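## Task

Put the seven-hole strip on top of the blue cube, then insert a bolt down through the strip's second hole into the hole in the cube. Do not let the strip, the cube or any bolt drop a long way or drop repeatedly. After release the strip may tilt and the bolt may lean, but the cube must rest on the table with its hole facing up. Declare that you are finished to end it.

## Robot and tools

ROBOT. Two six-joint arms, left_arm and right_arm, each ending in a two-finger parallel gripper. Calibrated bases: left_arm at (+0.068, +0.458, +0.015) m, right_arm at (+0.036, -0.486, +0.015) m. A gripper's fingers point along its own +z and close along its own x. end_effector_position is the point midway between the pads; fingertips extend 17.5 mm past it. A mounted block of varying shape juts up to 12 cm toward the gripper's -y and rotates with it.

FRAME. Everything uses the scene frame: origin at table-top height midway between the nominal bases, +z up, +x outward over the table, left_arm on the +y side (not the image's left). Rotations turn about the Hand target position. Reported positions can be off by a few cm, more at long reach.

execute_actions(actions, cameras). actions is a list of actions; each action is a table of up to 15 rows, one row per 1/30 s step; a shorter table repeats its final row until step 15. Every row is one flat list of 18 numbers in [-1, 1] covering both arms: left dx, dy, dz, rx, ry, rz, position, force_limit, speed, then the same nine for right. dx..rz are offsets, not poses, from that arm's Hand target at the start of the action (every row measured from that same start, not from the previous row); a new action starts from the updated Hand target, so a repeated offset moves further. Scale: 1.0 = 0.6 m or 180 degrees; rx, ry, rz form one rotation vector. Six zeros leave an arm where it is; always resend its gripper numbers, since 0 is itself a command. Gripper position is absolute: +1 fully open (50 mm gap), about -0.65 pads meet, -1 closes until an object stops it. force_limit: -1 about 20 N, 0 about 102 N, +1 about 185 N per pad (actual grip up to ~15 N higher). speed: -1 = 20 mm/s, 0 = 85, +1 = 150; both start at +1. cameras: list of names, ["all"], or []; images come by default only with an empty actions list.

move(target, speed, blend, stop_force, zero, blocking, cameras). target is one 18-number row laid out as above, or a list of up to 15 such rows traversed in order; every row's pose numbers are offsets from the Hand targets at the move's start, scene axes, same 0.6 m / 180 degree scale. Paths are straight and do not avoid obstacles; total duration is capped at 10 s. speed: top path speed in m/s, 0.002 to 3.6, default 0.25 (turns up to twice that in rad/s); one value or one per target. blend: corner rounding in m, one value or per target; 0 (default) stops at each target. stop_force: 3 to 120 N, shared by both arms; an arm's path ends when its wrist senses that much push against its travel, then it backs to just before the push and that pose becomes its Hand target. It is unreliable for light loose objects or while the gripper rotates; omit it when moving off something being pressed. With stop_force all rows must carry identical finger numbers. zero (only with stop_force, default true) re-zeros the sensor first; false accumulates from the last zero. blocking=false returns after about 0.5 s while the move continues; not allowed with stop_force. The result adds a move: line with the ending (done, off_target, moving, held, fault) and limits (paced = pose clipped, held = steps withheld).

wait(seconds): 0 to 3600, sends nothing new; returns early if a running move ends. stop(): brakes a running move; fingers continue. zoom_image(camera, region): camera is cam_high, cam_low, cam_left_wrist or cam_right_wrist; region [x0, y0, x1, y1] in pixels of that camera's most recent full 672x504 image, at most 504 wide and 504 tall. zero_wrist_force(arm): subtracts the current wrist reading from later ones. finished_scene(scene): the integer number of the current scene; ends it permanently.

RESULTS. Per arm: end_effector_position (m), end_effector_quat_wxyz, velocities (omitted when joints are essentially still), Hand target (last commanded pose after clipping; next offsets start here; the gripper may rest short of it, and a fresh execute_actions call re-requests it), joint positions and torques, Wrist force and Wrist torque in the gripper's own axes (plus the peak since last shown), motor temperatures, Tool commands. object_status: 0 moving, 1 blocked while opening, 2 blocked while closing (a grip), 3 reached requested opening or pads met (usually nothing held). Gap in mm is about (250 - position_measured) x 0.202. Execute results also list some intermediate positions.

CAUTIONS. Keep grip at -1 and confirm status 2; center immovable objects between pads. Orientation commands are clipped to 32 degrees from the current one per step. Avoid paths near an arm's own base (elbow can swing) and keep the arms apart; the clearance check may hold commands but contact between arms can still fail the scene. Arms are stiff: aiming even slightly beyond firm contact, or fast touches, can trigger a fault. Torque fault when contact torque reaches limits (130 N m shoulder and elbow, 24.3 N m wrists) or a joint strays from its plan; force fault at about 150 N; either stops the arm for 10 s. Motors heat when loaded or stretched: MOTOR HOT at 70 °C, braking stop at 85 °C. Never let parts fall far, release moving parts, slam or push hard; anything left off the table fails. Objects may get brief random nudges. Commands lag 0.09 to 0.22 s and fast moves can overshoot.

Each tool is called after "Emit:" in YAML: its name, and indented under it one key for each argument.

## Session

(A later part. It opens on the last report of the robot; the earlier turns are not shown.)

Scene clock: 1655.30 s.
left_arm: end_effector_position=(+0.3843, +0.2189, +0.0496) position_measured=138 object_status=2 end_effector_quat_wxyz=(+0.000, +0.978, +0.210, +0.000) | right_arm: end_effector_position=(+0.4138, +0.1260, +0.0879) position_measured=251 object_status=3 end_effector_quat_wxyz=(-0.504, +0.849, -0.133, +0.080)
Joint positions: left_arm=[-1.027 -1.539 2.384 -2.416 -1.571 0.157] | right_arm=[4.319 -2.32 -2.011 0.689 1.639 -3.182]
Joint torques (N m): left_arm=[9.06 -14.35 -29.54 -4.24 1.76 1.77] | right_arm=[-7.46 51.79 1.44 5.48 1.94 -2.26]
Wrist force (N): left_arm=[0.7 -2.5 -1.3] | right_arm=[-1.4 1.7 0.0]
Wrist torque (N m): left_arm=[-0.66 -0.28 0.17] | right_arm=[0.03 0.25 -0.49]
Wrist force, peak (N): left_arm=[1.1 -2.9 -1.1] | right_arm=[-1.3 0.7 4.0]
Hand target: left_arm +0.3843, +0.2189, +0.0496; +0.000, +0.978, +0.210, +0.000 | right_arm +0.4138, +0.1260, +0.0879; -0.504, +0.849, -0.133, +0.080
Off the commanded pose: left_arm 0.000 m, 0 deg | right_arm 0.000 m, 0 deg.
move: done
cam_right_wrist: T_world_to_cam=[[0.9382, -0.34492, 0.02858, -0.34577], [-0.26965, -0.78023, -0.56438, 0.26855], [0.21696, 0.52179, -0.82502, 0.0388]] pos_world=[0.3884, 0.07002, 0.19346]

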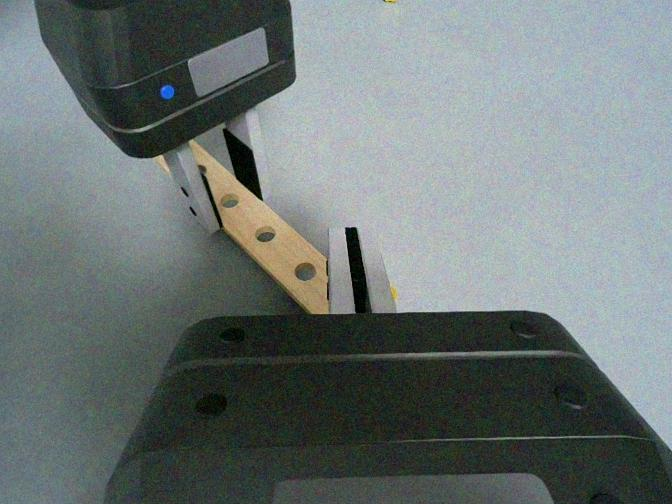

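Emit:
move:
  target: [0,0,0,0,0,0,-1,-0.6,-0.7,-0.025,-0.08,0.0,0,0,0,-0.7,-0.9,0]
  speed: 0.12
  cameras: ["cam_right_wrist"]

Emit:
zoom_image:
  camera: "cam_right_wrist"
  region: [270, 140, 420, 260]

Scene clock: 1661.93 s.
left_arm: end_effector_position=(+0.3843, +0.2189, +0.0496) position_measured=138 object_status=2 end_effector_quat_wxyz=(+0.000, +0.978, +0.210, +0.000) | right_arm: end_effector_position=(+0.3988, +0.0780, +0.0880) position_measured=251 object_status=3 end_effector_quat_wxyz=(-0.504, +0.849, -0.133, +0.080)
Joint positions: left_arm=[-1.027 -1.539 2.384 -2.416 -1.571 0.157] | right_arm=[4.308 -2.277 -2.148 0.784 1.649 -3.187]
Joint torques (N m): left_arm=[10.84 -13.58 -28.91 -4.19 2.01 1.66] | right_arm=[7.37 34.67 15.1 3.34 -1.77 0.26]
Wrist force (N): left_arm=[0.9 -2.7 -0.9] | right_arm=[-0.9 1.6 0.3]
Wrist torque (N m): left_arm=[-0.67 -0.32 0.17] | right_arm=[0.02 0.15 -0.39]
Wrist force, peak (N): left_arm=[1.0 -3.0 -1.1] | right_arm=[-1.4 2.7 -1.2]
Hand target: left_arm +0.3843, +0.2189, +0.0496; +0.000, +0.978, +0.210, +0.000 | right_arm +0.3988, +0.0780, +0.0879; -0.504, +0.849, -0.133, +0.080
Off the commanded pose: left_arm 0.000 m, 0 deg | right_arm 0.000 m, 0 deg.
move: done
cam_right_wrist: T_world_to_cam=[[0.9382, -0.34491, 0.02855, -0.34826], [-0.26964, -0.78019, -0.56444, 0.22711], [0.21695, 0.52186, -0.82498, 0.06718]] pos_world=[0.3734, 0.02202, 0.19356]

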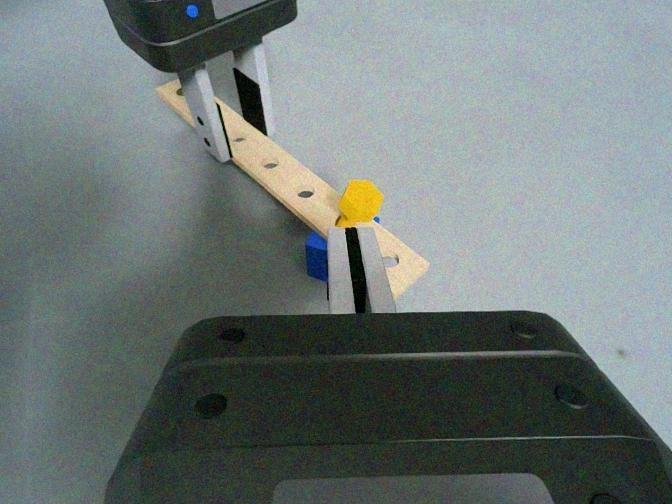

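Scaled by 3.360 from the camera's image (finer frame: 960x720).

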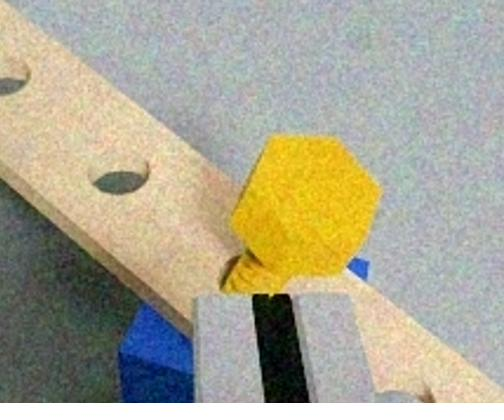

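Emit:
move:
  target: [0,0,0,0,0,0,-1,-0.6,-0.7,-0.012,-0.035,0.03,0,0,0,-0.7,-0.9,0]
  speed: 0.12
  cameras: ["cam_right_wrist"]

Emit:
zoom_image:
  camera: "cam_right_wrist"
  region: [290, 150, 390, 230]

Scene clock: 1677.27 s.
left_arm: end_effector_position=(+0.3843, +0.2189, +0.0496) position_measured=138 object_status=2 end_effector_quat_wxyz=(+0.000, +0.978, +0.210, +0.000) | right_arm: end_effector_position=(+0.3916, +0.0570, +0.1058) position_measured=251 object_status=3 end_effector_quat_wxyz=(-0.504, +0.849, -0.133, +0.080)
Joint positions: left_arm=[-1.027 -1.539 2.384 -2.416 -1.571 0.157] | right_arm=[4.304 -2.21 -2.214 0.781 1.652 -3.189]
Joint torques (N m): left_arm=[7.54 -13.2 -29.44 -3.96 1.8 1.76] | right_arm=[6.51 41.44 15.9 4.88 -1.56 -0.83]
Wrist force (N): left_arm=[0.9 -2.4 -1.2] | right_arm=[-1.4 1.7 0.3]
Wrist torque (N m): left_arm=[-0.63 -0.32 0.16] | right_arm=[0.03 0.22 -0.40]
Wrist force, peak (N): left_arm=[1.2 -2.9 -1.0] | right_arm=[-1.5 2.5 1.7]
Hand target: left_arm +0.3843, +0.2189, +0.0496; +0.000, +0.978, +0.210, +0.000 | right_arm +0.3916, +0.0570, +0.1059; -0.504, +0.849, -0.133, +0.080
Off the commanded pose: left_arm 0.000 m, 0 deg | right_arm 0.000 m, 0 deg.
move: done
cam_right_wrist: T_world_to_cam=[[0.93822, -0.34486, 0.02855, -0.34926], [-0.26965, -0.78033, -0.56424, 0.21885], [0.21686, 0.52169, -0.82511, 0.09453]] pos_world=[0.3662, 0.00101, 0.21146]

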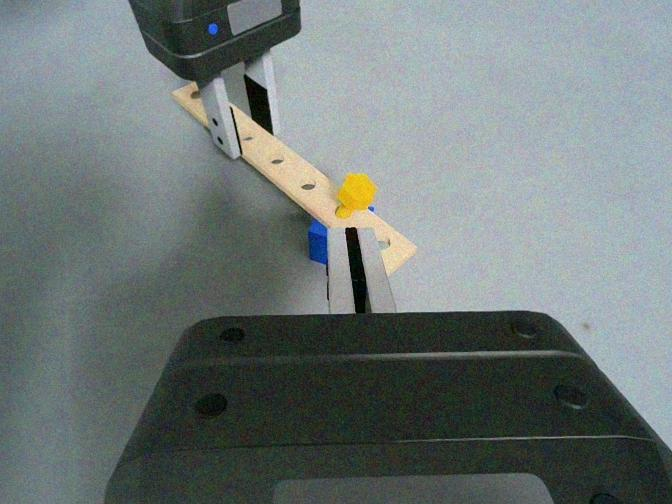

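Scaled by 5.040 from the camera's image (finer frame: 960x720).

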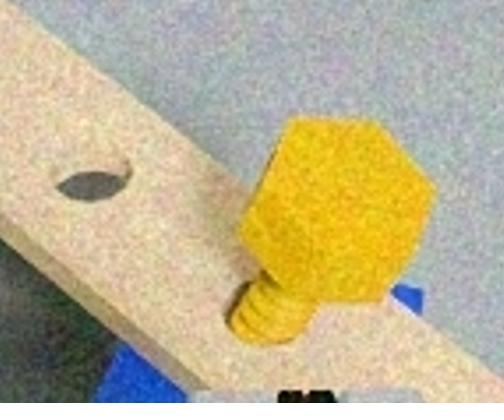

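Emit:
move:
  target: [-0.0016,0.0037,-0.0225,-0.0534,-0.0234,0,-1,-0.6,-0.7,0,0,0,0,0,0,-0.7,-0.9,0]
  speed: 0.03
  cameras: ["cam_right_wrist","cam_left_wrist"]

Emit:
zoom_image:
  camera: "cam_right_wrist"
  region: [290, 150, 390, 230]

Scene clock: 1697.40 s.
left_arm: end_effector_position=(+0.3832, +0.2213, +0.0360) position_measured=138 object_status=2 end_effector_quat_wxyz=(+0.090, +0.974, +0.209, +0.018) end_effector_velocity=(+0.000, +0.001, +0.000) end_effector_angular_velocity=(+0.004, +0.002, +0.001) | right_arm: end_effector_position=(+0.3916, +0.0570, +0.1059) position_measured=251 object_status=3 end_effector_quat_wxyz=(-0.504, +0.849, -0.133, +0.080)
Joint positions: left_arm=[-1.001 -1.532 2.527 -2.746 -1.606 0.179] | right_arm=[4.304 -2.21 -2.214 0.782 1.652 -3.189]
Joint velocities: left_arm=[0 0 -0.001 0.005 0.001 -0.001] | right_arm=[within noise]
Joint torques (N m): left_arm=[3.87 -20.72 -26.2 -1.44 -0.69 1.19] | right_arm=[7.02 45.07 3.01 5.46 -1.77 2.06]
Wrist force (N): left_arm=[1.0 -2.2 -1.7] | right_arm=[-1.0 1.6 -0.3]
Wrist torque (N m): left_arm=[-0.62 -0.31 0.01] | right_arm=[0.01 0.18 -0.40]
Wrist force, peak (N): left_arm=[0.6 -3.2 -1.3] | right_arm=[-1.4 2.3 0.3]
Hand target: left_arm +0.3833, +0.2212, +0.0361; +0.090, +0.974, +0.209, +0.018 | right_arm +0.3916, +0.0570, +0.1059; -0.504, +0.849, -0.133, +0.080
Off the commanded pose: left_arm 0.000 m, 0 deg | right_arm 0.000 m, 0 deg.
move: done
cam_left_wrist: T_world_to_cam=[[0.91599, 0.40097, 0.01347, -0.43446], [0.30653, -0.72112, 0.62131, 0.02693], [0.25884, -0.56498, -0.78345, 0.18452]] pos_world=[0.34194, 0.29787, 0.13369]
cam_right_wrist: T_world_to_cam=[[0.9382, -0.34492, 0.02858, -0.34926], [-0.26965, -0.78023, -0.56438, 0.21894], [0.21696, 0.52179, -0.82502, 0.09456]] pos_world=[0.3662, 0.00102, 0.21156]
Images, in order (width x height): cam_left_wrist 672x504, cam_right_wrist 672x504.

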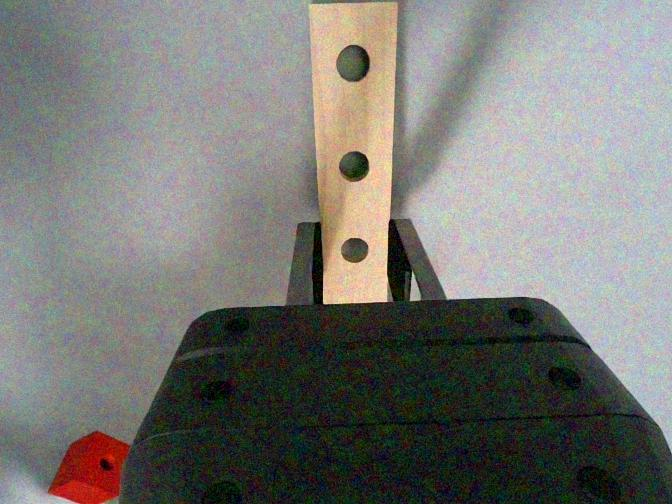

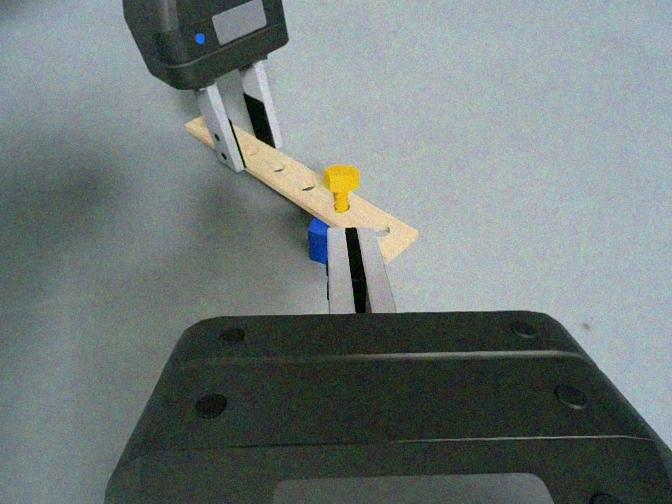

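Scaled by 5.040 from the camera's image (finer frame: 960x720).

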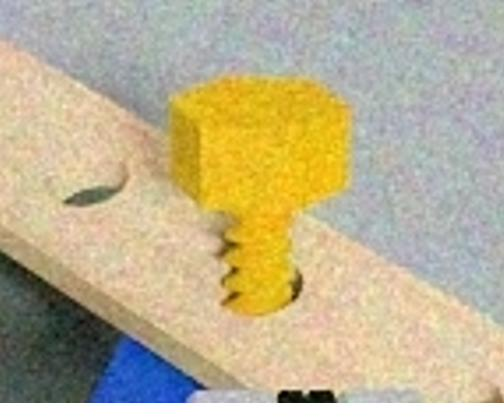

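Emit:
move:
  target:
    - [0,0,0,0,0,0,0.5,-0.6,-1,0,0,0,0,0,0,-0.7,-0.9,0]
    - [0.02,-0.04,0.13,0,0,0,0.5,-0.6,-1,-0.02,-0.06,0.03,0,0,0,-0.7,-0.9,0]
  speed: [0.05,0.12]
  cameras: ["cam_right_wrist","cam_left_wrist","cam_low"]

Emit:
zoom_image:
  camera: "cam_right_wrist"
  region: [280, 130, 400, 230]

Emit:
zoom_image:
  camera: "cam_low"
  region: [270, 230, 320, 270]

Scene clock: 1709.87 s.
left_arm: end_effector_position=(+0.3953, +0.1971, +0.1141) position_measured=78 object_status=3 end_effector_quat_wxyz=(+0.090, +0.974, +0.209, +0.018) | right_arm: end_effector_position=(+0.3796, +0.0210, +0.1239) position_measured=251 object_status=3 end_effector_quat_wxyz=(-0.504, +0.849, -0.133, +0.080)
Joint positions: left_arm=[-1.012 -1.684 2.37 -2.438 -1.604 0.169] | right_arm=[4.296 -2.126 -2.317 0.8 1.659 -3.193]
Joint torques (N m): left_arm=[1.86 -12.31 -11.22 -2.47 1.69 0.56] | right_arm=[6.08 29.9 19.66 2.67 -0.73 -0.9]
Wrist force (N): left_arm=[0.7 -2.6 0.3] | right_arm=[-1.1 1.7 0.0]
Wrist torque (N m): left_arm=[-0.47 -0.27 0.23] | right_arm=[0.04 0.17 -0.39]
Wrist force, peak (N): left_arm=[0.8 -3.8 2.3] | right_arm=[-1.7 2.1 0.0]
Hand target: left_arm +0.3953, +0.1972, +0.1141; +0.090, +0.974, +0.209, +0.018 | right_arm +0.3796, +0.0210, +0.1239; -0.504, +0.849, -0.133, +0.080
Off the commanded pose: left_arm 0.000 m, 0 deg | right_arm 0.000 m, 0 deg.
move: done
cam_left_wrist: T_world_to_cam=[[0.91601, 0.40092, 0.01371, -0.43684], [0.30623, -0.72092, 0.62169, -0.04276], [0.25913, -0.56528, -0.78314, 0.22884]] pos_world=[0.35395, 0.27367, 0.21179]
cam_right_wrist: T_world_to_cam=[[0.9382, -0.34491, 0.02855, -0.35097], [-0.26964, -0.78019, -0.56444, 0.19771], [0.21695, 0.52186, -0.82498, 0.13084]] pos_world=[0.3542, -0.03508, 0.22956]
Images, in order (width x height): cam_low 672x504, cam_left_wrist 672x504, cam_right_wrist 672x504.

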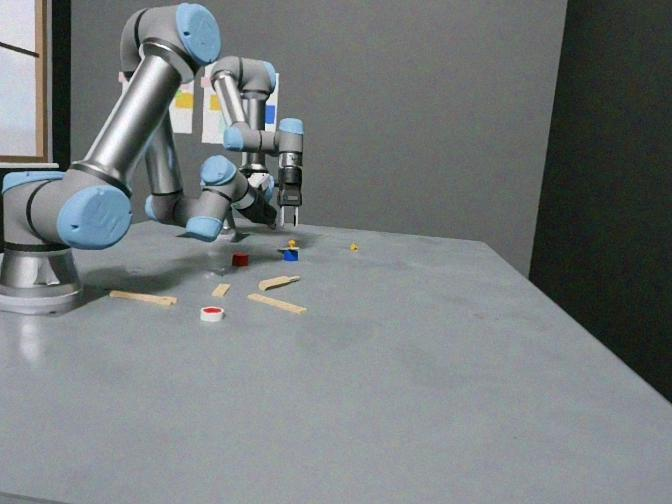

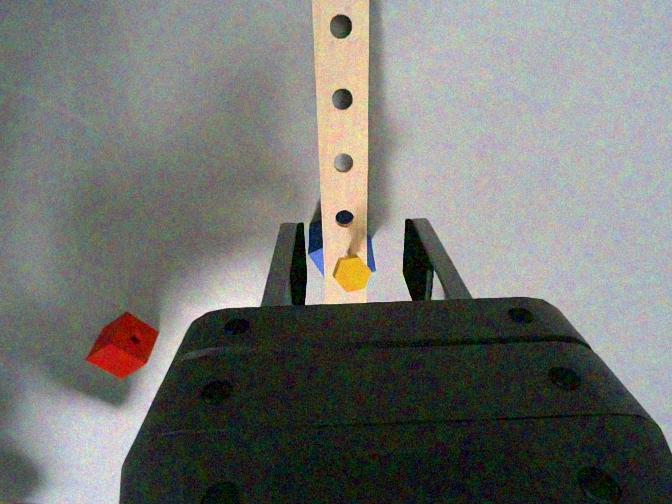

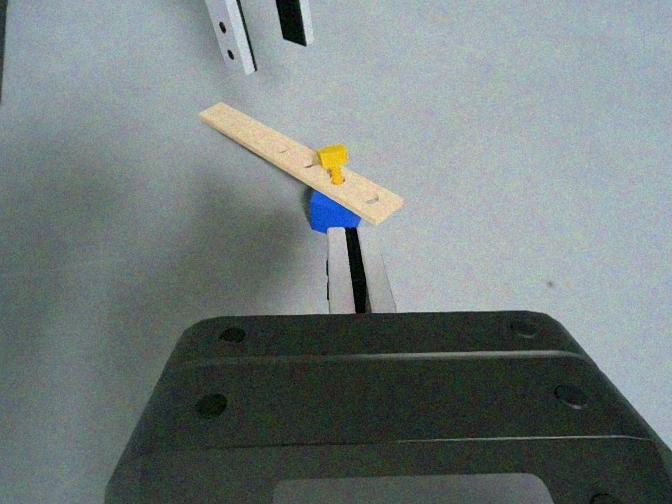

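Scaled by 4.200 from the camera's image (finer frame: 960x720).

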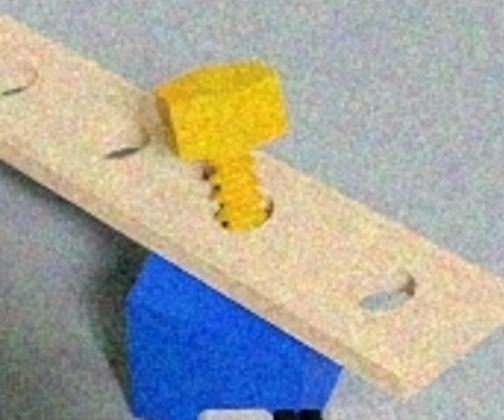

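Scaled by 10.080 from the camera's image (finer frame: 960x720).

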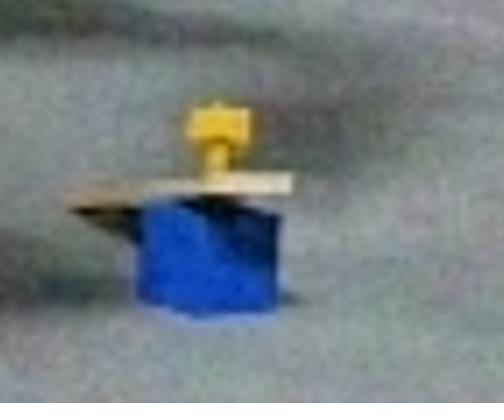

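Emit:
finished_scene:
  scene: 1

The scene is finished: the task was done.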